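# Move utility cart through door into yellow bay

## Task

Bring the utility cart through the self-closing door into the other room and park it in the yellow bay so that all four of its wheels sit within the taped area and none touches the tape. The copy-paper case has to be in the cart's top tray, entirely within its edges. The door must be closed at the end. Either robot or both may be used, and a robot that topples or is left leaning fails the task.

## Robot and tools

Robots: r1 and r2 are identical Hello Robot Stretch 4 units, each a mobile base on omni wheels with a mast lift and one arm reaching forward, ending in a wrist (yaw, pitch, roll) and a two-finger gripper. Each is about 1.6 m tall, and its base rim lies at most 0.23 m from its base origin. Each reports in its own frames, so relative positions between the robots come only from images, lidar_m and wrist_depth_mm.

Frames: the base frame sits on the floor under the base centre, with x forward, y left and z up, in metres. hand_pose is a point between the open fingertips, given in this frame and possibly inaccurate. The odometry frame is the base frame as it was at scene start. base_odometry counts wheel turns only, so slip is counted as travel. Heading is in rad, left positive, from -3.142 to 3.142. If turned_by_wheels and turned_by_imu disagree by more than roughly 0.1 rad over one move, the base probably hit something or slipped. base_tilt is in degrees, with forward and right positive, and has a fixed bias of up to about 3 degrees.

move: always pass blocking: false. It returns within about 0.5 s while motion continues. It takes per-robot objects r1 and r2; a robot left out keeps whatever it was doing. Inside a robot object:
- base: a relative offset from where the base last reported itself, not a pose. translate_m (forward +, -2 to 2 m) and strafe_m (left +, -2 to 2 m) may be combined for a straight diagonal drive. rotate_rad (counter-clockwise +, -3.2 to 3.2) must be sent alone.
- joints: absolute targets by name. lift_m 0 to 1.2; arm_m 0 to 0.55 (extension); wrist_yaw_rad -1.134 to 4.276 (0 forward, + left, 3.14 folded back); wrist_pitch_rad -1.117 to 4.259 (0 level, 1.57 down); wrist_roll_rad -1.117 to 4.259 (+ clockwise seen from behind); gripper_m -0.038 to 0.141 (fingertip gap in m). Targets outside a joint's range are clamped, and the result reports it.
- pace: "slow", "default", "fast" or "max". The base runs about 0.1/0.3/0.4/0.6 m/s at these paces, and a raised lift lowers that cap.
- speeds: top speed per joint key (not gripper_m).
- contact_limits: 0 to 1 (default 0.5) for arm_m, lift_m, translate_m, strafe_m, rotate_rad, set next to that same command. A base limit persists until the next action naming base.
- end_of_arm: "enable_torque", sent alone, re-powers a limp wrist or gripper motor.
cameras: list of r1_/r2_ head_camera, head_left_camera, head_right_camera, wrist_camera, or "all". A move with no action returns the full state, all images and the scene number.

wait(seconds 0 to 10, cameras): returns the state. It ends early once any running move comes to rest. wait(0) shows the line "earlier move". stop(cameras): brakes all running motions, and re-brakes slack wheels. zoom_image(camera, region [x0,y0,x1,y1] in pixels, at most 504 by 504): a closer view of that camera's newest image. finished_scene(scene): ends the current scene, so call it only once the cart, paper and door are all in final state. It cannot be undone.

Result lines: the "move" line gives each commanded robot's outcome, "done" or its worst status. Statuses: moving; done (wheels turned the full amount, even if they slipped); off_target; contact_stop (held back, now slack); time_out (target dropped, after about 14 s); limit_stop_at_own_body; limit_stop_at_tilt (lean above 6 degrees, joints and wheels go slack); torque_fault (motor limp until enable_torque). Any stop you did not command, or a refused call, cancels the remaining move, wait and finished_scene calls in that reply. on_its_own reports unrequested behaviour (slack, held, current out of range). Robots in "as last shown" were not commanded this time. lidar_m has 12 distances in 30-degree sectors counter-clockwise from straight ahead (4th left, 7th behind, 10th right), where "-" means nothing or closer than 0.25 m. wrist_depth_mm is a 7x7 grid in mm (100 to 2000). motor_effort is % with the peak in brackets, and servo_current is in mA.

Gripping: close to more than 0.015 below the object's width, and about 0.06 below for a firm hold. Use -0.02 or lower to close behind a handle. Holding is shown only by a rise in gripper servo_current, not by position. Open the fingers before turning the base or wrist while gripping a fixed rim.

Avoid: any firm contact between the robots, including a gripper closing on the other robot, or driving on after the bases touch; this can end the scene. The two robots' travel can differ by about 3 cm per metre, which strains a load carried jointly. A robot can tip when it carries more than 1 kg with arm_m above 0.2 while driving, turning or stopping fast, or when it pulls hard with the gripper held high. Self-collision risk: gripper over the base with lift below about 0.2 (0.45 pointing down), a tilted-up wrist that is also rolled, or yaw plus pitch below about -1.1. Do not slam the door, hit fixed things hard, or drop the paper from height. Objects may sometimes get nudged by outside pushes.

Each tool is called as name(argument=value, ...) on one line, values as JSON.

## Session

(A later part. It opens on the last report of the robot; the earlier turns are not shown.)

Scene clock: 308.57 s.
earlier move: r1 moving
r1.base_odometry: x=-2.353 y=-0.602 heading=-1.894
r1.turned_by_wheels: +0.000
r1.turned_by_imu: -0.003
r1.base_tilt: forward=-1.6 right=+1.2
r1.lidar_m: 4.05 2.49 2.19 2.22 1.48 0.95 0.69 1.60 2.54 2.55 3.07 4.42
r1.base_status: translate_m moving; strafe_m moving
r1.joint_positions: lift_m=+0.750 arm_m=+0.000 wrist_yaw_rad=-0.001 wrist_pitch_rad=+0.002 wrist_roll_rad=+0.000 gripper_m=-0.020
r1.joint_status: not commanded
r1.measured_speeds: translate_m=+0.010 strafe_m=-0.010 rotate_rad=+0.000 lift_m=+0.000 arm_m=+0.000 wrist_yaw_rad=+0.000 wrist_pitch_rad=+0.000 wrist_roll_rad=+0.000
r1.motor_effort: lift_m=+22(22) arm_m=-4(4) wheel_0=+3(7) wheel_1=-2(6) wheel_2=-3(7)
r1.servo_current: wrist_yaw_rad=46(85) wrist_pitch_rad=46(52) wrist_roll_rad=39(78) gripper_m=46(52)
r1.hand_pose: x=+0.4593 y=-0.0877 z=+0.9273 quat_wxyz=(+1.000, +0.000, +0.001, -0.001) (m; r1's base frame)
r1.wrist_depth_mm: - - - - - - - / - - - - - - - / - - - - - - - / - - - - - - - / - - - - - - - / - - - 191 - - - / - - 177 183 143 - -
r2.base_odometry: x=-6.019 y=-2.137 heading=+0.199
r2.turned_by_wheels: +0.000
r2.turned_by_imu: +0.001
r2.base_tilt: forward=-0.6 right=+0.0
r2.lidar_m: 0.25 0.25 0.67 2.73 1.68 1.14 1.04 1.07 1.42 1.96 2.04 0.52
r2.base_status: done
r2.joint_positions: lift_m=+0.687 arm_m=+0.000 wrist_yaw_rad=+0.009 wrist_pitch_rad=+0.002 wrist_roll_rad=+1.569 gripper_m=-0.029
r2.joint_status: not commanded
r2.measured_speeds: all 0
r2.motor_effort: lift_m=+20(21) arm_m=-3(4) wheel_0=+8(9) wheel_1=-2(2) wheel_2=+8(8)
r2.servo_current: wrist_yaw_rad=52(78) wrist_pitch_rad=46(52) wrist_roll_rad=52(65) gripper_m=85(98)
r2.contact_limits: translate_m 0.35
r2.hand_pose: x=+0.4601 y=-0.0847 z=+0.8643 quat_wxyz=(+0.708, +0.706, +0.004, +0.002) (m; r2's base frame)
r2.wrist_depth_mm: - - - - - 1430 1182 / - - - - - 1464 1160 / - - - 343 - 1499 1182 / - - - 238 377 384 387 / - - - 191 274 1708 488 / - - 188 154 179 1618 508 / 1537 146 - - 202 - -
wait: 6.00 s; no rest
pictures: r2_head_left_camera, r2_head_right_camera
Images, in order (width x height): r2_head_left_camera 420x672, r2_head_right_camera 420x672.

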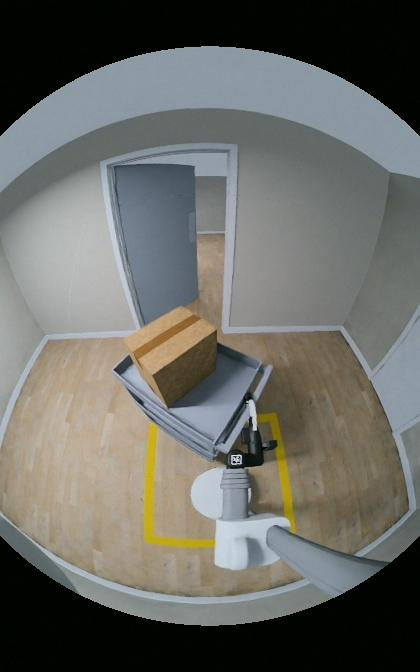

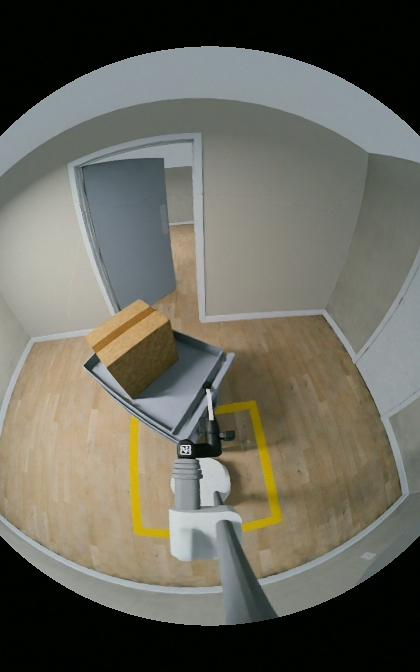

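move(r2={"base":{"translate_m":-0.4},"pace":"slow","contact_limits":{"translate_m":0.35}}, blocking=false)

wait(seconds=2)

wait(seconds=5, cameras=["r2_head_left_camera","r2_head_right_camera"])

Scene clock: 322.30 s.
earlier move: r1 done
move: r2 moving
r1.base_odometry: x=-2.353 y=-0.603 heading=-1.894
r1.turned_by_wheels: +0.000
r1.turned_by_imu: +0.000
r1.base_tilt: forward=-1.6 right=+1.3
r1.lidar_m: 3.99 2.46 2.19 2.19 1.48 1.33 1.36 1.61 2.53 2.53 3.09 4.44
r1.base_status: done
r1.joint_positions: lift_m=+0.750 arm_m=+0.000 wrist_yaw_rad=-0.001 wrist_pitch_rad=+0.002 wrist_roll_rad=+0.000 gripper_m=-0.020
r1.joint_status: not commanded
r1.measured_speeds: all 0
r1.motor_effort: lift_m=+22(22) arm_m=-4(4) wheel_0=+3(3) wheel_1=-3(4) wheel_2=-3(3)
r1.servo_current: wrist_yaw_rad=52(59) wrist_pitch_rad=39(46) wrist_roll_rad=46(65) gripper_m=46(52)
r1.hand_pose: x=+0.4593 y=-0.0877 z=+0.9273 quat_wxyz=(+1.000, +0.000, +0.001, -0.001) (m; r1's base frame)
r1.wrist_depth_mm: - - - - - - - / - - - - - - - / - - - - - - - / - - - - - - - / - - - - - - - / - - - 191 - - - / - - 178 183 144 - -
r2.base_odometry: x=-6.031 y=-2.139 heading=+0.199
r2.turned_by_wheels: +0.000
r2.turned_by_imu: +0.001
r2.base_tilt: forward=-0.7 right=+0.1
r2.lidar_m: 0.25 0.25 0.71 2.72 1.67 1.12 1.03 1.08 1.41 1.97 2.04 0.52
r2.base_status: translate_m moving
r2.joint_positions: lift_m=+0.687 arm_m=+0.000 wrist_yaw_rad=+0.009 wrist_pitch_rad=+0.002 wrist_roll_rad=+1.569 gripper_m=-0.029
r2.joint_status: not commanded
r2.measured_speeds: translate_m=-0.050 strafe_m=-0.001 rotate_rad=+0.000 lift_m=+0.000 arm_m=+0.000 wrist_yaw_rad=+0.000 wrist_pitch_rad=+0.000 wrist_roll_rad=+0.000
r2.motor_effort: lift_m=+20(20) arm_m=-3(4) wheel_0=-4(7) wheel_1=-8(8) wheel_2=+13(17)
r2.servo_current: wrist_yaw_rad=46(72) wrist_pitch_rad=39(46) wrist_roll_rad=46(52) gripper_m=85(98)
r2.contact_limits: translate_m 0.35
r2.hand_pose: x=+0.4601 y=-0.0847 z=+0.8643 quat_wxyz=(+0.708, +0.706, +0.004, +0.002) (m; r2's base frame)
r2.wrist_depth_mm: - - - - - - 1160 / - - - - - 1464 1182 / - - - 345 - 1464 1182 / - - - 236 368 387 387 / 1537 - - 190 272 1499 484 / 1499 - 183 154 180 1499 517 / 1464 - - - 201 - -
pictures: none

Scene clock: 324.30 s.
earlier move: r2 moving
r1.base_odometry: x=-2.353 y=-0.603 heading=-1.894
r1.turned_by_wheels: +0.000
r1.turned_by_imu: +0.000
r1.base_tilt: forward=-1.6 right=+1.2
r1.lidar_m: 4.05 2.44 2.20 2.21 1.51 1.33 1.35 1.63 2.54 2.56 3.08 4.42
r1.base_status: done
r1.joint_positions: lift_m=+0.750 arm_m=+0.000 wrist_yaw_rad=-0.001 wrist_pitch_rad=+0.002 wrist_roll_rad=+0.000 gripper_m=-0.020
r1.joint_status: not commanded
r1.measured_speeds: all 0
r1.motor_effort: lift_m=+22(22) arm_m=-4(4) wheel_0=+3(3) wheel_1=-3(4) wheel_2=-3(3)
r1.servo_current: wrist_yaw_rad=33(65) wrist_pitch_rad=46(52) wrist_roll_rad=46(65) gripper_m=39(52)
r1.hand_pose: x=+0.4593 y=-0.0877 z=+0.9273 quat_wxyz=(+1.000, +0.000, +0.001, -0.001) (m; r1's base frame)
r1.wrist_depth_mm: - - - - - - - / - - - - - - - / - - - - - - - / - - - - - - - / - - - - - - - / - - - 191 - - - / - - 178 183 143 - -
r2.base_odometry: x=-6.215 y=-2.176 heading=+0.198
r2.turned_by_wheels: -0.001
r2.turned_by_imu: -0.001
r2.base_tilt: forward=-0.7 right=+0.1
r2.lidar_m: 0.25 0.26 2.57 2.71 1.39 0.94 0.86 0.89 1.15 2.00 2.06 0.50
r2.base_status: translate_m moving
r2.joint_positions: lift_m=+0.687 arm_m=+0.000 wrist_yaw_rad=-0.002 wrist_pitch_rad=+0.002 wrist_roll_rad=+1.569 gripper_m=-0.029
r2.joint_status: not commanded
r2.measured_speeds: translate_m=-0.101 strafe_m=+0.000 rotate_rad=+0.007 lift_m=+0.000 arm_m=+0.000 wrist_yaw_rad=+0.000 wrist_pitch_rad=+0.000 wrist_roll_rad=+0.000
r2.motor_effort: lift_m=+20(21) arm_m=-3(4) wheel_0=-9(13) wheel_1=-6(8) wheel_2=+7(17)
r2.servo_current: wrist_yaw_rad=46(72) wrist_pitch_rad=39(46) wrist_roll_rad=46(59) gripper_m=85(98)
r2.contact_limits: translate_m 0.35
r2.hand_pose: x=+0.4591 y=-0.0881 z=+0.8643 quat_wxyz=(+0.708, +0.706, +0.000, -0.002) (m; r2's base frame)
r2.wrist_depth_mm: - - - - - 1537 1182 / - - - 336 - 1618 1182 / - - - 285 368 1430 1138 / - - - 211 319 1499 1229 / 1661 - 1756 185 258 1618 500 / 1708 - 180 156 179 627 - / 1708 144 399 - 201 - -
wait: 2.00 s; no rest
pictures: none

Scene clock: 327.07 s.
earlier move: r2 done
r1.base_odometry: x=-2.353 y=-0.603 heading=-1.894
r1.turned_by_wheels: +0.000
r1.turned_by_imu: +0.000
r1.base_tilt: forward=-1.6 right=+1.3
r1.lidar_m: 4.03 2.47 2.18 2.20 1.53 1.32 1.33 1.62 2.54 2.55 3.07 4.44
r1.base_status: done
r1.joint_positions: lift_m=+0.750 arm_m=+0.000 wrist_yaw_rad=-0.001 wrist_pitch_rad=+0.002 wrist_roll_rad=+0.000 gripper_m=-0.020
r1.joint_status: not commanded
r1.measured_speeds: all 0
r1.motor_effort: lift_m=+22(22) arm_m=-4(4) wheel_0=+3(4) wheel_1=-3(4) wheel_2=-3(3)
r1.servo_current: wrist_yaw_rad=46(72) wrist_pitch_rad=46(52) wrist_roll_rad=59(65) gripper_m=39(52)
r1.hand_pose: x=+0.4593 y=-0.0877 z=+0.9273 quat_wxyz=(+1.000, +0.000, +0.001, -0.001) (m; r1's base frame)
r1.wrist_depth_mm: - - - - - - - / - - - - - - - / - - - - - - - / - - - - - - - / - - - - - - - / - - - 190 - - - / - - 177 183 143 - -
r2.base_odometry: x=-6.410 y=-2.215 heading=+0.199
r2.turned_by_wheels: +0.000
r2.turned_by_imu: +0.000
r2.base_tilt: forward=-0.7 right=+0.1
r2.lidar_m: 0.26 0.28 2.81 2.67 1.08 0.70 0.65 0.68 0.87 1.98 2.08 0.48
r2.base_status: done
r2.joint_positions: lift_m=+0.687 arm_m=+0.000 wrist_yaw_rad=-0.002 wrist_pitch_rad=+0.002 wrist_roll_rad=+1.569 gripper_m=-0.029
r2.joint_status: not commanded
r2.measured_speeds: all 0
r2.motor_effort: lift_m=+20(21) arm_m=-3(4) wheel_0=-6(13) wheel_1=-5(8) wheel_2=+6(17)
r2.servo_current: wrist_yaw_rad=46(72) wrist_pitch_rad=39(46) wrist_roll_rad=52(65) gripper_m=98(98)
r2.contact_limits: translate_m 0.35
r2.hand_pose: x=+0.4591 y=-0.0881 z=+0.8643 quat_wxyz=(+0.708, +0.706, +0.000, -0.002) (m; r2's base frame)
r2.wrist_depth_mm: - - - - - 1661 1160 / - - - 291 351 1499 1118 / - - - 239 340 366 366 / - - - 204 279 1708 496 / 1808 1921 - 186 251 1661 - / 1863 436 183 166 180 - - / 1863 415 404 - 208 - -
wait: 2.77 of 5 s (r2 has come to rest)
pictures: r2_head_left_camera, r2_head_right_camera
Images, in order (width x height): r2_head_left_camera 420x672, r2_head_right_camera 420x672.

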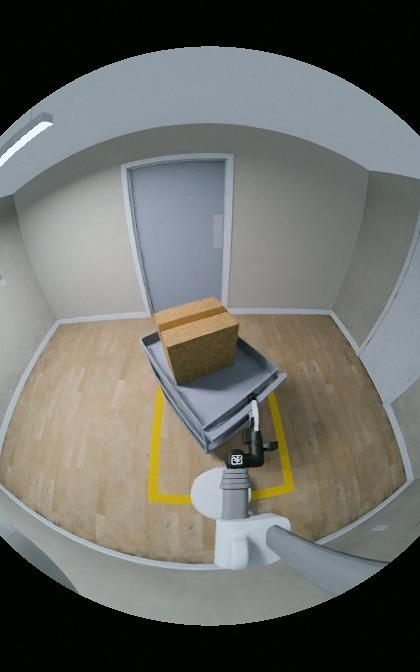

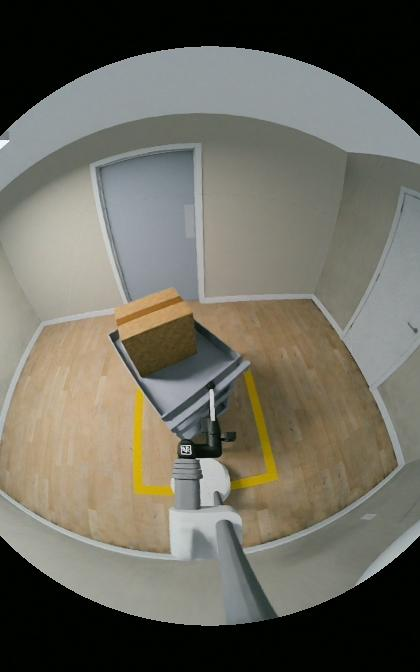

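move(r2={"base":{"translate_m":-0.3},"pace":"slow","contact_limits":{"translate_m":0.35}}, blocking=false)

wait(seconds=6)

move(r2={"base":{"strafe_m":0.18},"pace":"slow","contact_limits":{"strafe_m":0.35}}, blocking=false)

wait(seconds=5, cameras=["r2_head_left_camera","r2_head_right_camera","r2_head_camera"])

Scene clock: 335.23 s.
move: r2 moving
r1: as last shown
r1.lidar_m: 4.03 2.47 2.20 2.21 1.50 1.31 1.32 1.63 2.53 2.53 3.03 4.42
r1.motor_effort: lift_m=+22(22) arm_m=-4(4) wheel_0=+3(3) wheel_1=-3(4) wheel_2=-3(3)
r1.servo_current: wrist_yaw_rad=46(59) wrist_pitch_rad=39(46) wrist_roll_rad=52(59) gripper_m=39(46)
r1.wrist_depth_mm: - - - - - - - / - - - - - - - / - - - - - - - / - - - - - - - / - - - - - - - / - - - 191 - - - / - - 178 183 144 - -
r2.base_odometry: x=-6.423 y=-2.218 heading=+0.198
r2.turned_by_wheels: +0.000
r2.turned_by_imu: +0.001
r2.base_tilt: forward=-0.6 right=+0.1
r2.lidar_m: 0.27 0.25 2.83 2.69 1.06 0.71 0.64 0.68 0.84 1.97 2.06 0.50
r2.base_status: translate_m moving
r2.joint_positions: lift_m=+0.687 arm_m=+0.000 wrist_yaw_rad=-0.002 wrist_pitch_rad=+0.002 wrist_roll_rad=+1.569 gripper_m=-0.029
r2.joint_status: not commanded
r2.measured_speeds: translate_m=-0.048 strafe_m=+0.000 rotate_rad=+0.001 lift_m=+0.000 arm_m=+0.000 wrist_yaw_rad=+0.000 wrist_pitch_rad=+0.000 wrist_roll_rad=+0.000
r2.motor_effort: lift_m=+20(20) arm_m=-3(4) wheel_0=-5(11) wheel_1=-7(8) wheel_2=+11(11)
r2.servo_current: wrist_yaw_rad=52(52) wrist_pitch_rad=46(46) wrist_roll_rad=52(59) gripper_m=78(91)
r2.contact_limits: translate_m 0.35
r2.hand_pose: x=+0.4591 y=-0.0881 z=+0.8643 quat_wxyz=(+0.708, +0.706, +0.000, -0.002) (m; r2's base frame)
r2.wrist_depth_mm: - - - - - 1661 1182 / - - - 286 355 1464 1182 / - - - 236 327 1397 1118 / - - - 207 279 1708 500 / 1921 - - 190 250 1863 - / 1863 427 184 167 180 - - / 1863 397 402 - 208 - -
pictures: none

Scene clock: 339.00 s.
earlier move: r2 done
r1.base_odometry: x=-2.353 y=-0.603 heading=-1.894
r1.turned_by_wheels: +0.000
r1.turned_by_imu: +0.000
r1.base_tilt: forward=-1.6 right=+1.3
r1.lidar_m: 4.01 2.49 2.19 2.19 1.49 1.32 1.34 1.60 2.53 2.56 3.05 4.44
r1.base_status: not commanded
r1.joint_positions: lift_m=+0.750 arm_m=+0.000 wrist_yaw_rad=-0.001 wrist_pitch_rad=+0.002 wrist_roll_rad=+0.000 gripper_m=-0.020
r1.joint_status: not commanded
r1.measured_speeds: all 0
r1.motor_effort: lift_m=+22(22) arm_m=-4(4) wheel_0=+3(3) wheel_1=-3(4) wheel_2=-3(3)
r1.servo_current: wrist_yaw_rad=33(65) wrist_pitch_rad=39(52) wrist_roll_rad=52(65) gripper_m=46(52)
r1.hand_pose: x=+0.4593 y=-0.0877 z=+0.9273 quat_wxyz=(+1.000, +0.000, +0.001, -0.001) (m; r1's base frame)
r1.wrist_depth_mm: - - - - - - - / - - - - - - - / - - - - - - - / - - - - - - - / - - - - - - - / - - - 191 - - - / - - 177 183 143 - -
r2.base_odometry: x=-6.704 y=-2.274 heading=+0.199
r2.turned_by_wheels: +0.000
r2.turned_by_imu: +0.001
r2.base_tilt: forward=-0.7 right=+0.1
r2.lidar_m: 0.32 0.29 2.87 2.17 0.58 0.39 0.33 0.37 0.51 1.13 2.12 0.46
r2.base_status: done
r2.joint_positions: lift_m=+0.687 arm_m=+0.000 wrist_yaw_rad=+0.001 wrist_pitch_rad=+0.002 wrist_roll_rad=+1.569 gripper_m=-0.029
r2.joint_status: not commanded
r2.measured_speeds: all 0
r2.motor_effort: lift_m=+20(21) arm_m=-3(4) wheel_0=-1(13) wheel_1=-4(8) wheel_2=+8(13)
r2.servo_current: wrist_yaw_rad=52(65) wrist_pitch_rad=39(52) wrist_roll_rad=52(59) gripper_m=85(91)
r2.contact_limits: translate_m 0.35
r2.hand_pose: x=+0.4594 y=-0.0872 z=+0.8643 quat_wxyz=(+0.708, +0.706, +0.001, -0.001) (m; r2's base frame)
r2.wrist_depth_mm: - - - 272 - 1661 1182 / - - - 231 306 324 319 / - - - 211 281 1661 1182 / - - - 199 258 1708 - / - - 445 186 243 - - / - 436 185 172 178 - - / - - 421 - 217 123 -
wait: 3.77 of 6 s (r2 has come to rest)
pictures: none

Scene clock: 339.50 s.
move: r2 moving
r1: as last shown
r1.lidar_m: 4.00 2.47 2.20 2.20 1.50 1.33 1.33 1.62 2.53 2.55 3.06 4.43
r1.servo_current: wrist_yaw_rad=46(59) wrist_pitch_rad=39(46) wrist_roll_rad=39(59) gripper_m=39(46)
r1.wrist_depth_mm: - - - - - - - / - - - - - - - / - - - - - - - / - - - - - - - / - - - - - - - / - - - 190 - - - / - - 178 183 143 - -
r2.base_odometry: x=-6.707 y=-2.261 heading=+0.199
r2.turned_by_wheels: +0.000
r2.turned_by_imu: +0.000
r2.base_tilt: forward=-0.7 right=+0.1
r2.lidar_m: 0.33 0.31 2.84 2.19 0.61 0.40 0.36 0.37 0.48 1.17 2.15 0.46
r2.base_status: strafe_m moving
r2.joint_positions: lift_m=+0.687 arm_m=+0.000 wrist_yaw_rad=-0.002 wrist_pitch_rad=+0.002 wrist_roll_rad=+1.569 gripper_m=-0.029
r2.joint_status: not commanded
r2.measured_speeds: translate_m=+0.000 strafe_m=+0.056 rotate_rad=+0.002 lift_m=+0.000 arm_m=+0.000 wrist_yaw_rad=-0.033 wrist_pitch_rad=+0.000 wrist_roll_rad=+0.000
r2.motor_effort: lift_m=+20(20) arm_m=-4(4) wheel_0=-11(11) wheel_1=+8(8) wheel_2=+0(6)
r2.servo_current: wrist_yaw_rad=46(59) wrist_pitch_rad=46(46) wrist_roll_rad=39(59) gripper_m=91(91)
r2.contact_limits: strafe_m 0.35
r2.hand_pose: x=+0.4591 y=-0.0879 z=+0.8643 quat_wxyz=(+0.708, +0.706, +0.000, -0.001) (m; r2's base frame)
r2.wrist_depth_mm: - - - 266 - 1708 1182 / - - - 293 317 322 322 / - - - 211 285 1708 504 / - - - 199 260 1756 - / - - 445 186 242 809 - / - 436 184 171 178 - - / - - 415 - 215 - -
pictures: none

Scene clock: 341.93 s.
earlier move: r2 done
r1.base_odometry: x=-2.353 y=-0.603 heading=-1.894
r1.turned_by_wheels: +0.000
r1.turned_by_imu: +0.000
r1.base_tilt: forward=-1.6 right=+1.3
r1.lidar_m: 4.05 2.46 2.19 2.22 1.52 1.32 1.34 1.61 2.55 2.55 3.06 4.43
r1.base_status: not commanded
r1.joint_positions: lift_m=+0.750 arm_m=+0.000 wrist_yaw_rad=-0.001 wrist_pitch_rad=+0.002 wrist_roll_rad=+0.000 gripper_m=-0.020
r1.joint_status: not commanded
r1.measured_speeds: all 0
r1.motor_effort: lift_m=+22(22) arm_m=-4(4) wheel_0=+3(3) wheel_1=-3(4) wheel_2=-3(3)
r1.servo_current: wrist_yaw_rad=26(72) wrist_pitch_rad=33(46) wrist_roll_rad=46(72) gripper_m=39(52)
r1.hand_pose: x=+0.4593 y=-0.0877 z=+0.9273 quat_wxyz=(+1.000, +0.000, +0.001, -0.001) (m; r1's base frame)
r1.wrist_depth_mm: - - - - - - - / - - - - - - - / - - - - - - - / - - - - - - - / - - - - - - - / - - - 191 - - - / - - 178 183 143 - -
r2.base_odometry: x=-6.740 y=-2.098 heading=+0.199
r2.turned_by_wheels: +0.000
r2.turned_by_imu: +0.000
r2.base_tilt: forward=-0.7 right=+0.1
r2.lidar_m: 0.35 0.39 2.64 2.23 0.64 0.42 0.38 0.40 0.52 1.16 2.29 0.45
r2.base_status: done
r2.joint_positions: lift_m=+0.687 arm_m=+0.000 wrist_yaw_rad=-0.012 wrist_pitch_rad=+0.002 wrist_roll_rad=+1.569 gripper_m=-0.029
r2.joint_status: not commanded
r2.measured_speeds: all 0
r2.motor_effort: lift_m=+20(21) arm_m=-3(4) wheel_0=-4(17) wheel_1=+5(8) wheel_2=-2(6)
r2.servo_current: wrist_yaw_rad=72(85) wrist_pitch_rad=46(52) wrist_roll_rad=46(65) gripper_m=85(98)
r2.contact_limits: strafe_m 0.35
r2.hand_pose: x=+0.4582 y=-0.0909 z=+0.8643 quat_wxyz=(+0.708, +0.706, -0.003, -0.005) (m; r2's base frame)
r2.wrist_depth_mm: - - - 205 270 278 281 / - - - 196 260 1708 1182 / - - - 189 251 1756 - / - - - 183 243 842 - / - 439 442 177 236 - - / - 442 185 172 179 - - / - 442 445 - 223 - -
wait: 2.43 of 5 s (r2 has come to rest)
pictures: r2_head_camera, r2_head_left_camera, r2_head_right_camera
Images, in order (width x height): r2_head_camera 420x560, r2_head_left_camera 420x672, r2_head_right_camera 420x672.

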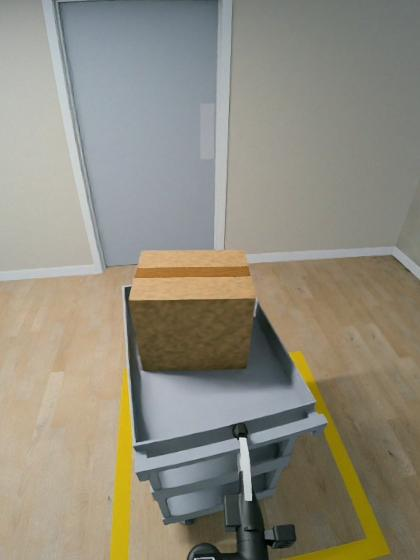

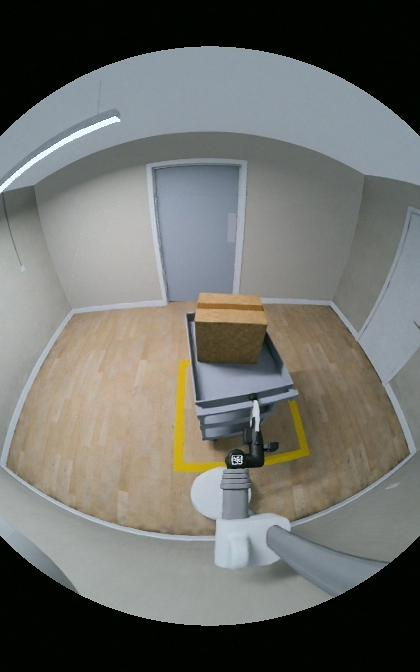

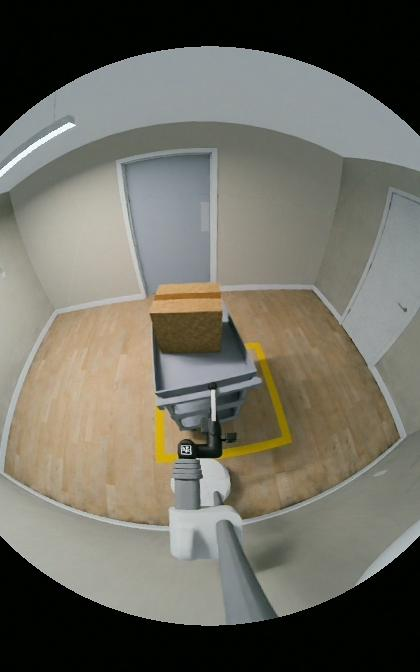

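move(r2={"base":{"strafe_m":0.09},"pace":"slow","contact_limits":{"strafe_m":0.35}}, blocking=false)

wait(seconds=4, cameras=["r2_head_camera","r2_head_left_camera","r2_head_right_camera"])

Scene clock: 349.77 s.
move: r2 moving
r1: as last shown
r1.lidar_m: 4.01 2.49 2.20 2.21 1.48 1.33 1.34 1.61 2.54 2.55 3.09 4.43
r1.servo_current: wrist_yaw_rad=46(59) wrist_pitch_rad=46(46) wrist_roll_rad=46(72) gripper_m=39(46)
r1.wrist_depth_mm: - - - - - - - / - - - - - - - / - - - - - - - / - - - - - - - / - - - - - - - / - - - 191 - - - / - - 178 183 144 - -
r2.base_odometry: x=-6.743 y=-2.084 heading=+0.199
r2.turned_by_wheels: +0.000
r2.turned_by_imu: +0.000
r2.base_tilt: forward=-0.7 right=+0.1
r2.lidar_m: 0.36 0.34 2.66 2.31 0.62 0.39 0.38 0.38 0.53 1.20 2.30 0.44
r2.base_status: strafe_m moving
r2.joint_positions: lift_m=+0.687 arm_m=+0.000 wrist_yaw_rad=-0.012 wrist_pitch_rad=+0.002 wrist_roll_rad=+1.569 gripper_m=-0.029
r2.joint_status: not commanded
r2.measured_speeds: translate_m=-0.001 strafe_m=+0.056 rotate_rad=+0.004 lift_m=+0.000 arm_m=+0.000 wrist_yaw_rad=+0.000 wrist_pitch_rad=+0.000 wrist_roll_rad=+0.000
r2.motor_effort: lift_m=+21(21) arm_m=-4(4) wheel_0=-12(15) wheel_1=+7(8) wheel_2=+0(2)
r2.servo_current: wrist_yaw_rad=72(78) wrist_pitch_rad=52(52) wrist_roll_rad=46(59) gripper_m=85(91)
r2.contact_limits: strafe_m 0.35
r2.hand_pose: x=+0.4582 y=-0.0909 z=+0.8643 quat_wxyz=(+0.708, +0.706, -0.003, -0.005) (m; r2's base frame)
r2.wrist_depth_mm: - - - 202 268 278 278 / - - - 196 258 1618 1160 / - - - 189 250 1708 - / - - 621 183 243 842 - / - 442 442 177 236 - - / - 442 185 172 178 - - / - - 445 - 223 - -
pictures: none

Scene clock: 351.30 s.
earlier move: r2 done
r1.base_odometry: x=-2.353 y=-0.603 heading=-1.894
r1.turned_by_wheels: +0.000
r1.turned_by_imu: +0.000
r1.base_tilt: forward=-1.6 right=+1.3
r1.lidar_m: 4.01 2.48 2.19 2.20 1.50 1.33 1.34 1.65 2.51 2.55 3.07 4.44
r1.base_status: not commanded
r1.joint_positions: lift_m=+0.750 arm_m=+0.000 wrist_yaw_rad=-0.001 wrist_pitch_rad=+0.002 wrist_roll_rad=+0.000 gripper_m=-0.020
r1.joint_status: not commanded
r1.measured_speeds: all 0
r1.motor_effort: lift_m=+22(22) arm_m=-4(4) wheel_0=+2(3) wheel_1=-3(4) wheel_2=-3(3)
r1.servo_current: wrist_yaw_rad=39(72) wrist_pitch_rad=39(46) wrist_roll_rad=52(72) gripper_m=46(52)
r1.hand_pose: x=+0.4593 y=-0.0877 z=+0.9273 quat_wxyz=(+1.000, +0.000, +0.001, -0.001) (m; r1's base frame)
r1.wrist_depth_mm: - - - - - - - / - - - - - - - / - - - - - - - / - - - - - - - / - - - - - - - / - - - 191 - - - / - - 178 183 144 - -
r2.base_odometry: x=-6.757 y=-2.010 heading=+0.199
r2.turned_by_wheels: +0.000
r2.turned_by_imu: +0.000
r2.base_tilt: forward=-0.7 right=+0.1
r2.lidar_m: 0.36 0.41 2.56 2.32 0.64 0.43 0.39 0.41 0.52 1.21 2.38 0.44
r2.base_status: done
r2.joint_positions: lift_m=+0.687 arm_m=+0.000 wrist_yaw_rad=-0.012 wrist_pitch_rad=+0.002 wrist_roll_rad=+1.569 gripper_m=-0.029
r2.joint_status: not commanded
r2.measured_speeds: all 0
r2.motor_effort: lift_m=+20(21) arm_m=-4(4) wheel_0=-5(16) wheel_1=+4(9) wheel_2=+0(2)
r2.servo_current: wrist_yaw_rad=72(78) wrist_pitch_rad=33(52) wrist_roll_rad=46(59) gripper_m=91(91)
r2.contact_limits: strafe_m 0.35
r2.hand_pose: x=+0.4582 y=-0.0909 z=+0.8643 quat_wxyz=(+0.708, +0.706, -0.003, -0.005) (m; r2's base frame)
r2.wrist_depth_mm: - - - 183 247 1397 1060 / - - - 180 242 1708 1182 / - - - 179 238 768 - / - 484 436 177 236 842 - / - 449 445 174 234 - - / - 459 185 172 178 - - / - - 466 - 229 - -
wait: 1.53 of 4 s (r2 has come to rest)
pictures: r2_head_camera, r2_head_left_camera, r2_head_right_camera
Images, in order (width x height): r2_head_camera 420x560, r2_head_left_camera 420x672, r2_head_right_camera 420x672.

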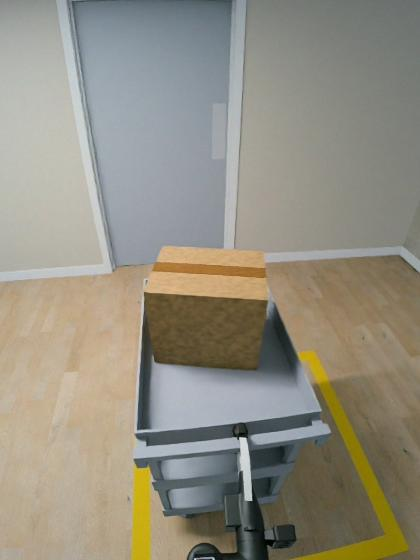

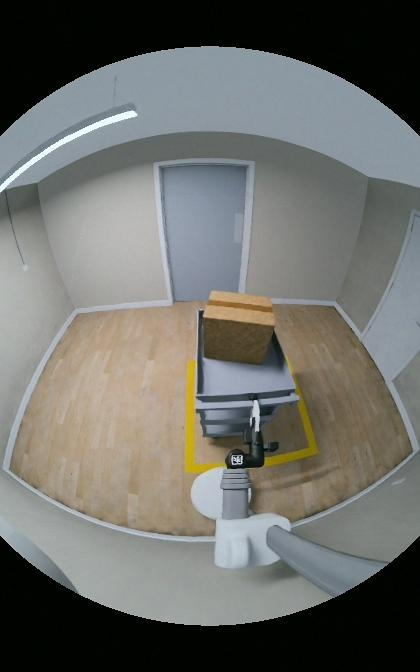

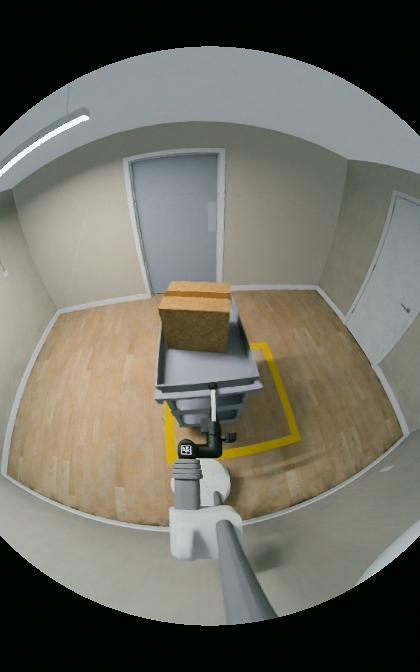

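zoom_image(camera="r2_head_left_camera", region=[150, 280, 350, 500])

zoom_image(camera="r2_head_camera", region=[80, 240, 420, 560])

Scaled by 2.291 from the camera's 420x672 image, which has a finer 600x960 frame.

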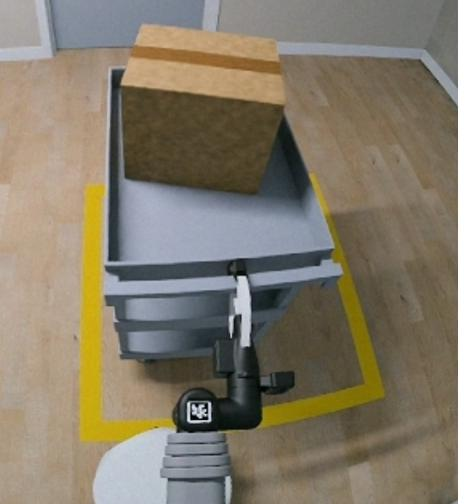

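Scaled by 1.482 from the camera's 420x560 image, which has a finer 1200x1600 frame.

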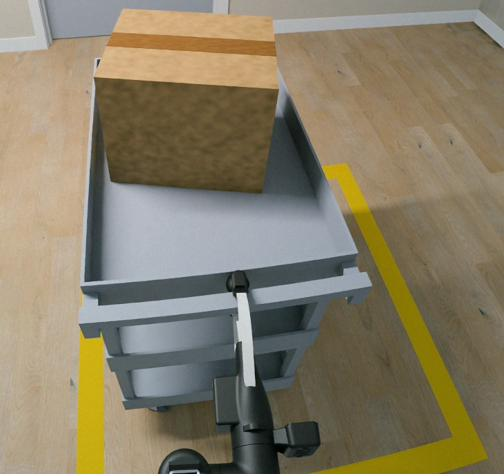

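move(r2={"base":{"translate_m":0.02,"strafe_m":0.02},"pace":"slow"}, blocking=false)

wait(seconds=3)

move(r2={"joints":{"gripper_m":0.12}}, blocking=false)

wait(seconds=3)

move(r2={"base":{"translate_m":-0.09},"pace":"slow"}, blocking=false)

wait(seconds=3)

move(r2={"joints":{"lift_m":0.9}}, blocking=false)

wait(seconds=2)

move(r2={"base":{"strafe_m":0.85}}, blocking=false)

wait(seconds=6, cameras=["r2_head_camera","r2_head_left_camera","r2_head_right_camera"])

zoom_image(camera="r2_head_right_camera", region=[200, 250, 420, 500])

Scene clock: 371.60 s.
move: r2 moving
r1: as last shown
r1.lidar_m: 4.03 2.48 2.20 2.21 1.51 1.32 1.34 1.61 2.53 2.56 3.06 4.43
r1.motor_effort: lift_m=+22(22) arm_m=-4(4) wheel_0=+3(3) wheel_1=-3(4) wheel_2=-3(3)
r1.servo_current: wrist_yaw_rad=39(59) wrist_pitch_rad=39(46) wrist_roll_rad=46(59) gripper_m=39(46)
r1.wrist_depth_mm: - - - - - - - / - - - - - - - / - - - - - - - / - - - - - - - / - - - - - - - / - - - 191 - - - / - - 177 183 143 - -
r2.base_odometry: x=-6.751 y=-1.999 heading=+0.197
r2.turned_by_wheels: -0.001
r2.turned_by_imu: -0.001
r2.base_tilt: forward=-0.7 right=+0.1
r2.lidar_m: 0.38 0.39 2.58 2.38 0.63 0.43 0.38 0.40 0.54 1.21 2.41 0.43
r2.base_status: translate_m moving; strafe_m moving
r2.joint_positions: lift_m=+0.687 arm_m=+0.000 wrist_yaw_rad=-0.012 wrist_pitch_rad=+0.002 wrist_roll_rad=+1.569 gripper_m=-0.029
r2.joint_status: not commanded
r2.measured_speeds: translate_m=+0.035 strafe_m=+0.035 rotate_rad=+0.001 lift_m=+0.000 arm_m=+0.000 wrist_yaw_rad=+0.000 wrist_pitch_rad=+0.000 wrist_roll_rad=+0.000
r2.motor_effort: lift_m=+20(20) arm_m=-2(4) wheel_0=-3(9) wheel_1=+6(9) wheel_2=-17(17)
r2.servo_current: wrist_yaw_rad=72(85) wrist_pitch_rad=39(46) wrist_roll_rad=46(52) gripper_m=85(98)
r2.hand_pose: x=+0.4582 y=-0.0909 z=+0.8643 quat_wxyz=(+0.708, +0.706, -0.003, -0.005) (m; r2's base frame)
r2.wrist_depth_mm: - - - 183 246 1366 1042 / - - - 181 243 1708 1182 / - - - 179 239 768 - / - 504 439 177 236 831 - / - 449 445 173 234 - - / - 459 184 172 180 - - / - - 462 - 228 - -
pictures: none

Scene clock: 372.43 s.
earlier move: r2 done
r1.base_odometry: x=-2.353 y=-0.603 heading=-1.894
r1.turned_by_wheels: +0.000
r1.turned_by_imu: +0.000
r1.base_tilt: forward=-1.6 right=+1.3
r1.lidar_m: 4.05 2.44 2.18 2.21 1.47 1.31 1.35 1.59 2.53 2.54 3.06 4.43
r1.base_status: not commanded
r1.joint_positions: lift_m=+0.750 arm_m=+0.000 wrist_yaw_rad=-0.001 wrist_pitch_rad=+0.002 wrist_roll_rad=+0.000 gripper_m=-0.020
r1.joint_status: not commanded
r1.measured_speeds: all 0
r1.motor_effort: lift_m=+22(22) arm_m=-4(4) wheel_0=+3(3) wheel_1=-3(4) wheel_2=-3(3)
r1.servo_current: wrist_yaw_rad=46(72) wrist_pitch_rad=46(52) wrist_roll_rad=46(65) gripper_m=46(52)
r1.hand_pose: x=+0.4593 y=-0.0877 z=+0.9273 quat_wxyz=(+1.000, +0.000, +0.001, -0.001) (m; r1's base frame)
r1.wrist_depth_mm: - - - - - - - / - - - - - - - / - - - - - - - / - - - - - - - / - - - - - - - / - - - 191 - - - / - - 178 183 143 - -
r2.base_odometry: x=-6.742 y=-1.987 heading=+0.198
r2.turned_by_wheels: +0.001
r2.turned_by_imu: +0.001
r2.base_tilt: forward=-0.7 right=+0.1
r2.lidar_m: 0.38 0.38 2.55 2.38 0.65 0.44 0.38 0.40 0.55 1.24 2.40 0.44
r2.base_status: done
r2.joint_positions: lift_m=+0.687 arm_m=+0.000 wrist_yaw_rad=-0.006 wrist_pitch_rad=+0.002 wrist_roll_rad=+1.569 gripper_m=-0.029
r2.joint_status: not commanded
r2.measured_speeds: all 0
r2.motor_effort: lift_m=+20(20) arm_m=+1(4) wheel_0=-2(9) wheel_1=+6(9) wheel_2=-10(17)
r2.servo_current: wrist_yaw_rad=52(85) wrist_pitch_rad=39(46) wrist_roll_rad=52(65) gripper_m=85(98)
r2.hand_pose: x=+0.4588 y=-0.0891 z=+0.8643 quat_wxyz=(+0.708, +0.706, -0.001, -0.003) (m; r2's base frame)
r2.wrist_depth_mm: - - - 177 238 264 1078 / - - - 176 236 1708 1098 / - - - 175 235 778 - / - 439 436 175 234 - - / - 452 449 173 234 - - / - - 186 172 178 - - / - - 473 - 230 - -
wait: 0.83 of 3 s (r2 has come to rest)
pictures: none

Scene clock: 372.93 s.
move: r2 moving
r1: as last shown
r1.base_tilt: forward=-1.6 right=+1.2
r1.lidar_m: 4.04 2.46 2.19 2.20 1.49 1.32 1.33 1.60 2.54 2.53 3.06 4.43
r1.servo_current: wrist_yaw_rad=52(78) wrist_pitch_rad=39(52) wrist_roll_rad=52(59) gripper_m=39(46)
r1.wrist_depth_mm: - - - - - - - / - - - - - - - / - - - - - - - / - - - - - - - / - - - - - - - / - - - 191 - - - / - - 177 182 143 - -
r2.base_odometry: x=-6.742 y=-1.987 heading=+0.198
r2.turned_by_wheels: +0.000
r2.turned_by_imu: +0.000
r2.base_tilt: forward=-0.7 right=+0.1
r2.lidar_m: 0.38 0.41 2.56 2.39 0.66 0.44 0.40 0.41 0.56 1.24 2.42 0.44
r2.base_status: not commanded
r2.joint_positions: lift_m=+0.687 arm_m=+0.000 wrist_yaw_rad=-0.006 wrist_pitch_rad=+0.002 wrist_roll_rad=+1.569 gripper_m=-0.003
r2.joint_status: gripper_m moving
r2.measured_speeds: all 0
r2.motor_effort: lift_m=+20(20) arm_m=+3(3) wheel_0=-3(3) wheel_1=+6(6) wheel_2=-10(10)
r2.servo_current: wrist_yaw_rad=46(52) wrist_pitch_rad=39(46) wrist_roll_rad=46(65) gripper_m=98(98)
r2.hand_pose: x=+0.4588 y=-0.0891 z=+0.8643 quat_wxyz=(+0.708, +0.706, -0.001, -0.003) (m; r2's base frame)
r2.wrist_depth_mm: - - - 182 244 1366 1060 / - - - 181 242 1661 1118 / - - - 180 240 778 - / - 442 436 178 237 831 - / - 452 449 177 236 - - / - - 187 176 182 - - / - - 469 - 233 - -
pictures: none

Scene clock: 374.67 s.
earlier move: r2 done
r1.base_odometry: x=-2.353 y=-0.603 heading=-1.894
r1.turned_by_wheels: +0.000
r1.turned_by_imu: +0.000
r1.base_tilt: forward=-1.6 right=+1.2
r1.lidar_m: 4.01 2.49 2.20 2.20 1.52 1.33 1.34 1.62 2.52 2.55 3.04 4.42
r1.base_status: not commanded
r1.joint_positions: lift_m=+0.750 arm_m=+0.000 wrist_yaw_rad=-0.001 wrist_pitch_rad=+0.002 wrist_roll_rad=+0.000 gripper_m=-0.020
r1.joint_status: not commanded
r1.measured_speeds: all 0
r1.motor_effort: lift_m=+22(22) arm_m=-4(4) wheel_0=+2(3) wheel_1=-3(4) wheel_2=-3(3)
r1.servo_current: wrist_yaw_rad=46(78) wrist_pitch_rad=46(52) wrist_roll_rad=52(65) gripper_m=46(52)
r1.hand_pose: x=+0.4593 y=-0.0877 z=+0.9273 quat_wxyz=(+1.000, +0.000, +0.001, -0.001) (m; r1's base frame)
r1.wrist_depth_mm: - - - - - - - / - - - - - - - / - - - - - - - / - - - - - - - / - - - - - - - / - - - 191 - - - / - - 178 183 143 - -
r2.base_odometry: x=-6.742 y=-1.987 heading=+0.198
r2.turned_by_wheels: +0.000
r2.turned_by_imu: +0.000
r2.base_tilt: forward=-0.7 right=+0.0
r2.lidar_m: 0.39 0.38 2.57 2.40 0.67 0.44 0.40 0.42 0.56 1.25 2.40 0.44
r2.base_status: not commanded
r2.joint_positions: lift_m=+0.687 arm_m=+0.000 wrist_yaw_rad=-0.006 wrist_pitch_rad=+0.002 wrist_roll_rad=+1.569 gripper_m=+0.120
r2.joint_status: all done
r2.measured_speeds: all 0
r2.motor_effort: lift_m=+20(20) arm_m=+3(4) wheel_0=-2(3) wheel_1=+6(7) wheel_2=-10(10)
r2.servo_current: wrist_yaw_rad=52(65) wrist_pitch_rad=39(46) wrist_roll_rad=46(65) gripper_m=52(130)
r2.hand_pose: x=+0.4588 y=-0.0891 z=+0.8643 quat_wxyz=(+0.708, +0.706, -0.001, -0.003) (m; r2's base frame)
r2.wrist_depth_mm: - - - 184 246 1366 1078 / - - - 183 245 1708 1118 / - - - 182 243 778 - / - 449 439 180 240 854 - / - 459 455 179 238 - - / - - 191 178 187 - - / - - 158 - 236 - -
wait: 1.73 of 3 s (r2 has come to rest)
pictures: none

Scene clock: 375.17 s.
move: r2 moving
r1: as last shown
r1.base_tilt: forward=-1.6 right=+1.3
r1.lidar_m: 4.02 2.48 2.19 2.19 1.48 1.32 1.32 1.63 2.53 2.55 3.05 4.45
r1.motor_effort: lift_m=+22(22) arm_m=-4(4) wheel_0=+3(3) wheel_1=-3(4) wheel_2=-3(3)
r1.servo_current: wrist_yaw_rad=39(72) wrist_pitch_rad=46(46) wrist_roll_rad=59(65) gripper_m=46(46)
r1.wrist_depth_mm: - - - - - - - / - - - - - - - / - - - - - - - / - - - - - - - / - - - - - - - / - - - 191 - - - / - - 178 182 143 - -
r2.base_odometry: x=-6.754 y=-1.989 heading=+0.198
r2.turned_by_wheels: +0.000
r2.turned_by_imu: +0.000
r2.base_tilt: forward=-0.7 right=+0.0
r2.lidar_m: 0.40 0.41 2.56 2.38 0.64 0.43 0.40 0.40 0.55 1.26 2.40 0.46
r2.base_status: translate_m moving
r2.joint_positions: lift_m=+0.687 arm_m=+0.000 wrist_yaw_rad=-0.004 wrist_pitch_rad=+0.002 wrist_roll_rad=+1.569 gripper_m=+0.120
r2.joint_status: not commanded
r2.measured_speeds: translate_m=-0.050 strafe_m=+0.000 rotate_rad=+0.000 lift_m=+0.007 arm_m=+0.000 wrist_yaw_rad=+0.024 wrist_pitch_rad=-0.002 wrist_roll_rad=+0.000
r2.motor_effort: lift_m=+19(21) arm_m=+4(4) wheel_0=-7(9) wheel_1=-8(8) wheel_2=+7(9)
r2.servo_current: wrist_yaw_rad=59(65) wrist_pitch_rad=46(52) wrist_roll_rad=46(52) gripper_m=46(52)
r2.hand_pose: x=+0.4590 y=-0.0885 z=+0.8647 quat_wxyz=(+0.708, +0.706, -0.001, -0.002) (m; r2's base frame)
r2.wrist_depth_mm: - - - 193 253 264 278 / - - - 190 252 1808 1229 / - - - 564 248 820 - / - - 455 189 247 842 - / - - 462 188 246 820 - / - - 473 186 213 - - / - - 492 - 242 - -
pictures: none

Scene clock: 376.87 s.
earlier move: r2 done
r1.base_odometry: x=-2.353 y=-0.603 heading=-1.894
r1.turned_by_wheels: +0.000
r1.turned_by_imu: +0.000
r1.base_tilt: forward=-1.6 right=+1.2
r1.lidar_m: 4.05 2.46 2.20 2.21 1.50 1.34 1.33 1.61 2.53 2.54 3.06 4.44
r1.base_status: not commanded
r1.joint_positions: lift_m=+0.750 arm_m=+0.000 wrist_yaw_rad=-0.001 wrist_pitch_rad=+0.002 wrist_roll_rad=+0.000 gripper_m=-0.020
r1.joint_status: not commanded
r1.measured_speeds: all 0
r1.motor_effort: lift_m=+22(22) arm_m=-4(4) wheel_0=+3(4) wheel_1=-3(4) wheel_2=-3(3)
r1.servo_current: wrist_yaw_rad=52(72) wrist_pitch_rad=33(52) wrist_roll_rad=65(65) gripper_m=39(52)
r1.hand_pose: x=+0.4593 y=-0.0877 z=+0.9273 quat_wxyz=(+1.000, +0.000, +0.001, -0.001) (m; r1's base frame)
r1.wrist_depth_mm: - - - - - - - / - - - - - - - / - - - - - - - / - - - - - - - / - - - - - - - / - - - 191 - - - / - - 178 184 144 - -
r2.base_odometry: x=-6.830 y=-2.005 heading=+0.198
r2.turned_by_wheels: +0.000
r2.turned_by_imu: +0.000
r2.base_tilt: forward=-0.7 right=+0.1
r2.lidar_m: 0.48 0.49 2.56 1.93 0.51 0.34 0.32 0.33 0.47 0.98 2.43 0.51
r2.base_status: done
r2.joint_positions: lift_m=+0.687 arm_m=+0.000 wrist_yaw_rad=-0.003 wrist_pitch_rad=+0.002 wrist_roll_rad=+1.569 gripper_m=+0.120
r2.joint_status: not commanded
r2.measured_speeds: all 0
r2.motor_effort: lift_m=+17(21) arm_m=+4(4) wheel_0=-4(9) wheel_1=-5(8) wheel_2=+5(10)
r2.servo_current: wrist_yaw_rad=52(65) wrist_pitch_rad=39(52) wrist_roll_rad=46(59) gripper_m=52(59)
r2.hand_pose: x=+0.4590 y=-0.0882 z=+0.8647 quat_wxyz=(+0.708, +0.706, +0.000, -0.002) (m; r2's base frame)
r2.wrist_depth_mm: - - - 273 338 1366 1060 / - - - 329 330 1756 492 / - - - 327 327 917 - / - - 530 324 327 931 - / - - 544 325 325 - - / - - 200 264 200 - - / - - 574 - - 1863 -
wait: 1.70 of 3 s (r2 has come to rest)
pictures: none

Scene clock: 377.37 s.
move: r2 moving
r1: as last shown
r1.base_tilt: forward=-1.6 right=+1.3
r1.lidar_m: 4.01 2.47 2.20 2.21 1.51 1.32 1.34 1.62 2.54 2.54 3.05 4.46
r1.motor_effort: lift_m=+22(22) arm_m=-4(4) wheel_0=+2(3) wheel_1=-3(4) wheel_2=-3(3)
r1.servo_current: wrist_yaw_rad=46(52) wrist_pitch_rad=39(46) wrist_roll_rad=59(59) gripper_m=46(46)
r1.wrist_depth_mm: - - - - - - - / - - - - - - - / - - - - - - - / - - - - - - - / - - - - - - - / - - - 190 - - - / - - 178 183 143 - -
r2.base_odometry: x=-6.830 y=-2.005 heading=+0.198
r2.turned_by_wheels: +0.000
r2.turned_by_imu: +0.000
r2.base_tilt: forward=-0.7 right=+0.1
r2.lidar_m: 0.48 0.49 2.57 1.96 0.53 0.35 0.31 0.34 0.42 0.98 2.44 0.51
r2.base_status: not commanded
r2.joint_positions: lift_m=+0.725 arm_m=+0.000 wrist_yaw_rad=-0.003 wrist_pitch_rad=+0.002 wrist_roll_rad=+1.569 gripper_m=+0.120
r2.joint_status: lift_m moving
r2.measured_speeds: translate_m=+0.000 strafe_m=+0.000 rotate_rad=+0.000 lift_m=+0.146 arm_m=+0.000 wrist_yaw_rad=+0.000 wrist_pitch_rad=+0.000 wrist_roll_rad=+0.000
r2.motor_effort: lift_m=+22(25) arm_m=+4(4) wheel_0=-4(4) wheel_1=-5(5) wheel_2=+5(5)
r2.servo_current: wrist_yaw_rad=52(52) wrist_pitch_rad=39(46) wrist_roll_rad=52(52) gripper_m=52(59)
r2.hand_pose: x=+0.4590 y=-0.0882 z=+0.9024 quat_wxyz=(+0.708, +0.706, +0.000, -0.002) (m; r2's base frame)
r2.wrist_depth_mm: - - - - 293 1430 1078 / - - - - 327 1618 544 / - - - - 327 904 - / - - 525 521 327 917 - / - - 549 544 264 - - / - - 218 554 263 - - / - - 574 - 320 1863 -
pictures: none

Scene clock: 378.83 s.
earlier move: r2 done
r1.base_odometry: x=-2.353 y=-0.603 heading=-1.894
r1.turned_by_wheels: +0.000
r1.turned_by_imu: +0.000
r1.base_tilt: forward=-1.6 right=+1.3
r1.lidar_m: 4.02 2.44 2.18 2.21 1.51 1.33 1.32 1.60 2.53 2.56 3.07 4.45
r1.base_status: not commanded
r1.joint_positions: lift_m=+0.750 arm_m=+0.000 wrist_yaw_rad=-0.001 wrist_pitch_rad=+0.002 wrist_roll_rad=+0.000 gripper_m=-0.020
r1.joint_status: not commanded
r1.measured_speeds: all 0
r1.motor_effort: lift_m=+22(22) arm_m=-4(4) wheel_0=+3(3) wheel_1=-3(4) wheel_2=-3(3)
r1.servo_current: wrist_yaw_rad=46(72) wrist_pitch_rad=39(52) wrist_roll_rad=52(72) gripper_m=39(52)
r1.hand_pose: x=+0.4593 y=-0.0877 z=+0.9273 quat_wxyz=(+1.000, +0.000, +0.001, -0.001) (m; r1's base frame)
r1.wrist_depth_mm: - - - - - - - / - - - - - - - / - - - - - - - / - - - - - - - / - - - - - - - / - - - 191 - - - / - - 177 183 143 - -
r2.base_odometry: x=-6.830 y=-2.005 heading=+0.198
r2.turned_by_wheels: +0.000
r2.turned_by_imu: +0.000
r2.base_tilt: forward=-0.7 right=+0.1
r2.lidar_m: 0.48 0.51 2.53 1.97 0.53 0.36 0.30 0.32 0.45 1.02 2.43 0.53
r2.base_status: not commanded
r2.joint_positions: lift_m=+0.900 arm_m=+0.000 wrist_yaw_rad=-0.003 wrist_pitch_rad=+0.002 wrist_roll_rad=+1.569 gripper_m=+0.120
r2.joint_status: all done
r2.measured_speeds: all 0
r2.motor_effort: lift_m=+21(25) arm_m=+4(4) wheel_0=-3(4) wheel_1=-5(5) wheel_2=+5(5)
r2.servo_current: wrist_yaw_rad=46(59) wrist_pitch_rad=39(46) wrist_roll_rad=46(59) gripper_m=46(59)
r2.hand_pose: x=+0.4590 y=-0.0882 z=+1.0773 quat_wxyz=(+0.708, +0.706, +0.000, -0.002) (m; r2's base frame)
r2.wrist_depth_mm: - - - - - - 293 / - - - - - 535 327 / - - - - - - 286 / - - - 535 525 530 325 / - - - 554 544 544 287 / - - 198 559 214 525 322 / - - - - - 564 322
wait: 1.47 of 2 s (r2 has come to rest)
pictures: none

Scene clock: 379.33 s.
move: r2 moving
r1: as last shown
r1.base_tilt: forward=-1.6 right=+1.2
r1.lidar_m: 4.04 2.49 2.20 2.21 1.51 1.33 1.33 1.61 2.52 2.55 3.07 4.43
r1.motor_effort: lift_m=+22(22) arm_m=-4(4) wheel_0=+2(3) wheel_1=-3(4) wheel_2=-3(3)
r1.servo_current: wrist_yaw_rad=39(65) wrist_pitch_rad=39(46) wrist_roll_rad=33(59) gripper_m=46(46)
r1.wrist_depth_mm: - - - - - - - / - - - - - - - / - - - - - - - / - - - - - - - / - - - - - - - / - - - 191 - - - / - - 178 183 143 - -
r2.base_odometry: x=-6.837 y=-1.969 heading=+0.198
r2.turned_by_wheels: +0.000
r2.turned_by_imu: +0.000
r2.base_tilt: forward=-0.7 right=+0.1
r2.lidar_m: 0.48 2.53 2.52 1.98 0.54 0.34 0.28 0.33 0.45 0.98 2.47 0.51
r2.base_status: strafe_m moving
r2.joint_positions: lift_m=+0.900 arm_m=+0.000 wrist_yaw_rad=-0.003 wrist_pitch_rad=+0.002 wrist_roll_rad=+1.569 gripper_m=+0.120
r2.joint_status: not commanded
r2.measured_speeds: translate_m=-0.001 strafe_m=+0.139 rotate_rad=+0.007 lift_m=+0.000 arm_m=+0.000 wrist_yaw_rad=+0.000 wrist_pitch_rad=+0.000 wrist_roll_rad=+0.000
r2.motor_effort: lift_m=+21(21) arm_m=+4(4) wheel_0=-7(13) wheel_1=+11(11) wheel_2=-1(4)
r2.servo_current: wrist_yaw_rad=46(52) wrist_pitch_rad=39(46) wrist_roll_rad=52(65) gripper_m=52(59)
r2.hand_pose: x=+0.4590 y=-0.0882 z=+1.0773 quat_wxyz=(+0.708, +0.706, +0.000, -0.002) (m; r2's base frame)
r2.wrist_depth_mm: - - - - - 1983 296 / - - - - - 517 329 / - - - - 768 525 286 / - - - 539 535 530 325 / - - - 554 544 544 287 / - - 198 564 213 525 322 / - - - - 580 549 319
pictures: none

Scene clock: 383.00 s.
earlier move: r2 done
r1.base_odometry: x=-2.353 y=-0.603 heading=-1.894
r1.turned_by_wheels: +0.000
r1.turned_by_imu: +0.000
r1.base_tilt: forward=-1.6 right=+1.3
r1.lidar_m: 4.03 2.47 2.19 2.21 1.51 1.33 1.34 1.61 2.52 2.55 3.06 4.44
r1.base_status: not commanded
r1.joint_positions: lift_m=+0.750 arm_m=+0.000 wrist_yaw_rad=-0.001 wrist_pitch_rad=+0.002 wrist_roll_rad=+0.000 gripper_m=-0.020
r1.joint_status: not commanded
r1.measured_speeds: all 0
r1.motor_effort: lift_m=+22(22) arm_m=-4(4) wheel_0=+3(3) wheel_1=-3(4) wheel_2=-3(3)
r1.servo_current: wrist_yaw_rad=52(72) wrist_pitch_rad=46(52) wrist_roll_rad=39(65) gripper_m=46(52)
r1.hand_pose: x=+0.4593 y=-0.0877 z=+0.9273 quat_wxyz=(+1.000, +0.000, +0.001, -0.001) (m; r1's base frame)
r1.wrist_depth_mm: - - - - - - - / - - - - - - - / - - - - - - - / - - - - - - - / - - - - - - - / - - - 191 - - - / - - 177 183 143 - -
r2.base_odometry: x=-6.997 y=-1.171 heading=+0.198
r2.turned_by_wheels: +0.000
r2.turned_by_imu: +0.001
r2.base_tilt: forward=-0.7 right=+0.1
r2.lidar_m: 2.41 2.43 1.64 1.53 0.64 0.42 0.38 0.39 0.53 1.21 0.86 0.98
r2.base_status: done
r2.joint_positions: lift_m=+0.900 arm_m=+0.000 wrist_yaw_rad=-0.003 wrist_pitch_rad=+0.002 wrist_roll_rad=+1.569 gripper_m=+0.120
r2.joint_status: not commanded
r2.measured_speeds: all 0
r2.motor_effort: lift_m=+21(21) arm_m=+4(4) wheel_0=-1(14) wheel_1=+2(12) wheel_2=+0(4)
r2.servo_current: wrist_yaw_rad=39(59) wrist_pitch_rad=39(46) wrist_roll_rad=59(65) gripper_m=52(59)
r2.hand_pose: x=+0.4590 y=-0.0882 z=+1.0773 quat_wxyz=(+0.708, +0.706, +0.000, -0.002) (m; r2's base frame)
r2.wrist_depth_mm: - - - - - - 1464 / - - - - - - 1464 / - - - - - - 1499 / - - - - - - 1464 / - - - - - - 1537 / - - 198 - 200 1983 1537 / - - - - - - 1464
wait: 3.67 of 6 s (r2 has come to rest)
pictures: r2_head_camera, r2_head_left_camera, r2_head_right_camera
Images, in order (width x height): r2_head_camera 420x560, r2_head_left_camera 420x672, r2_head_right_camera 420x672.

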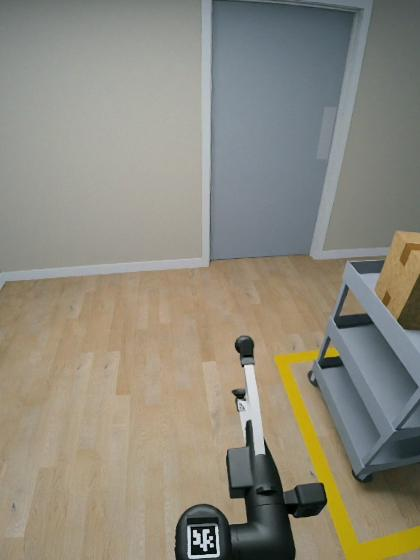

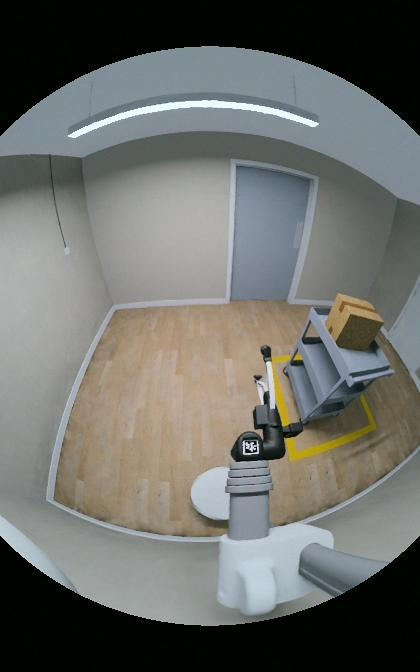

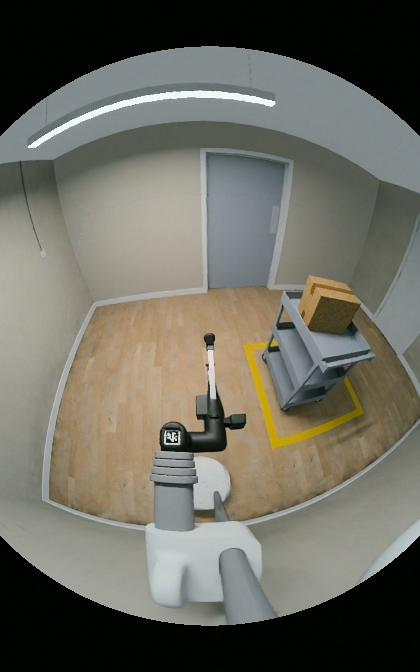

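Scaled by 2.016 from the camera's 420x672 image, which has a finer 600x960 frame.

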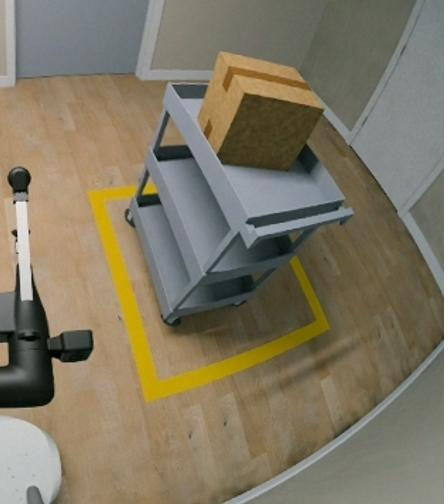

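zoom_image(camera="r2_head_camera", region=[250, 320, 420, 500])

Scaled by 2.800 from the camera's 420x560 image, which has a finer 1200x1600 frame.

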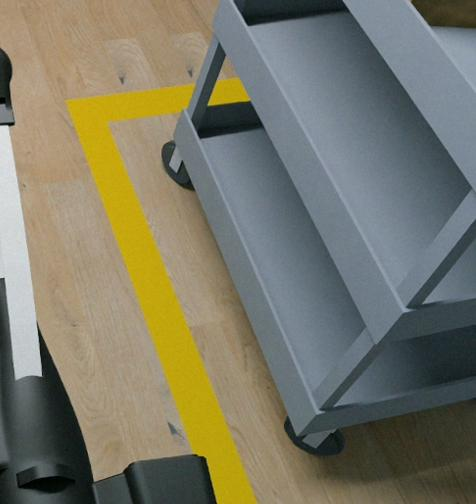

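finished_scene(scene=2)

The scene is finished: the task was done.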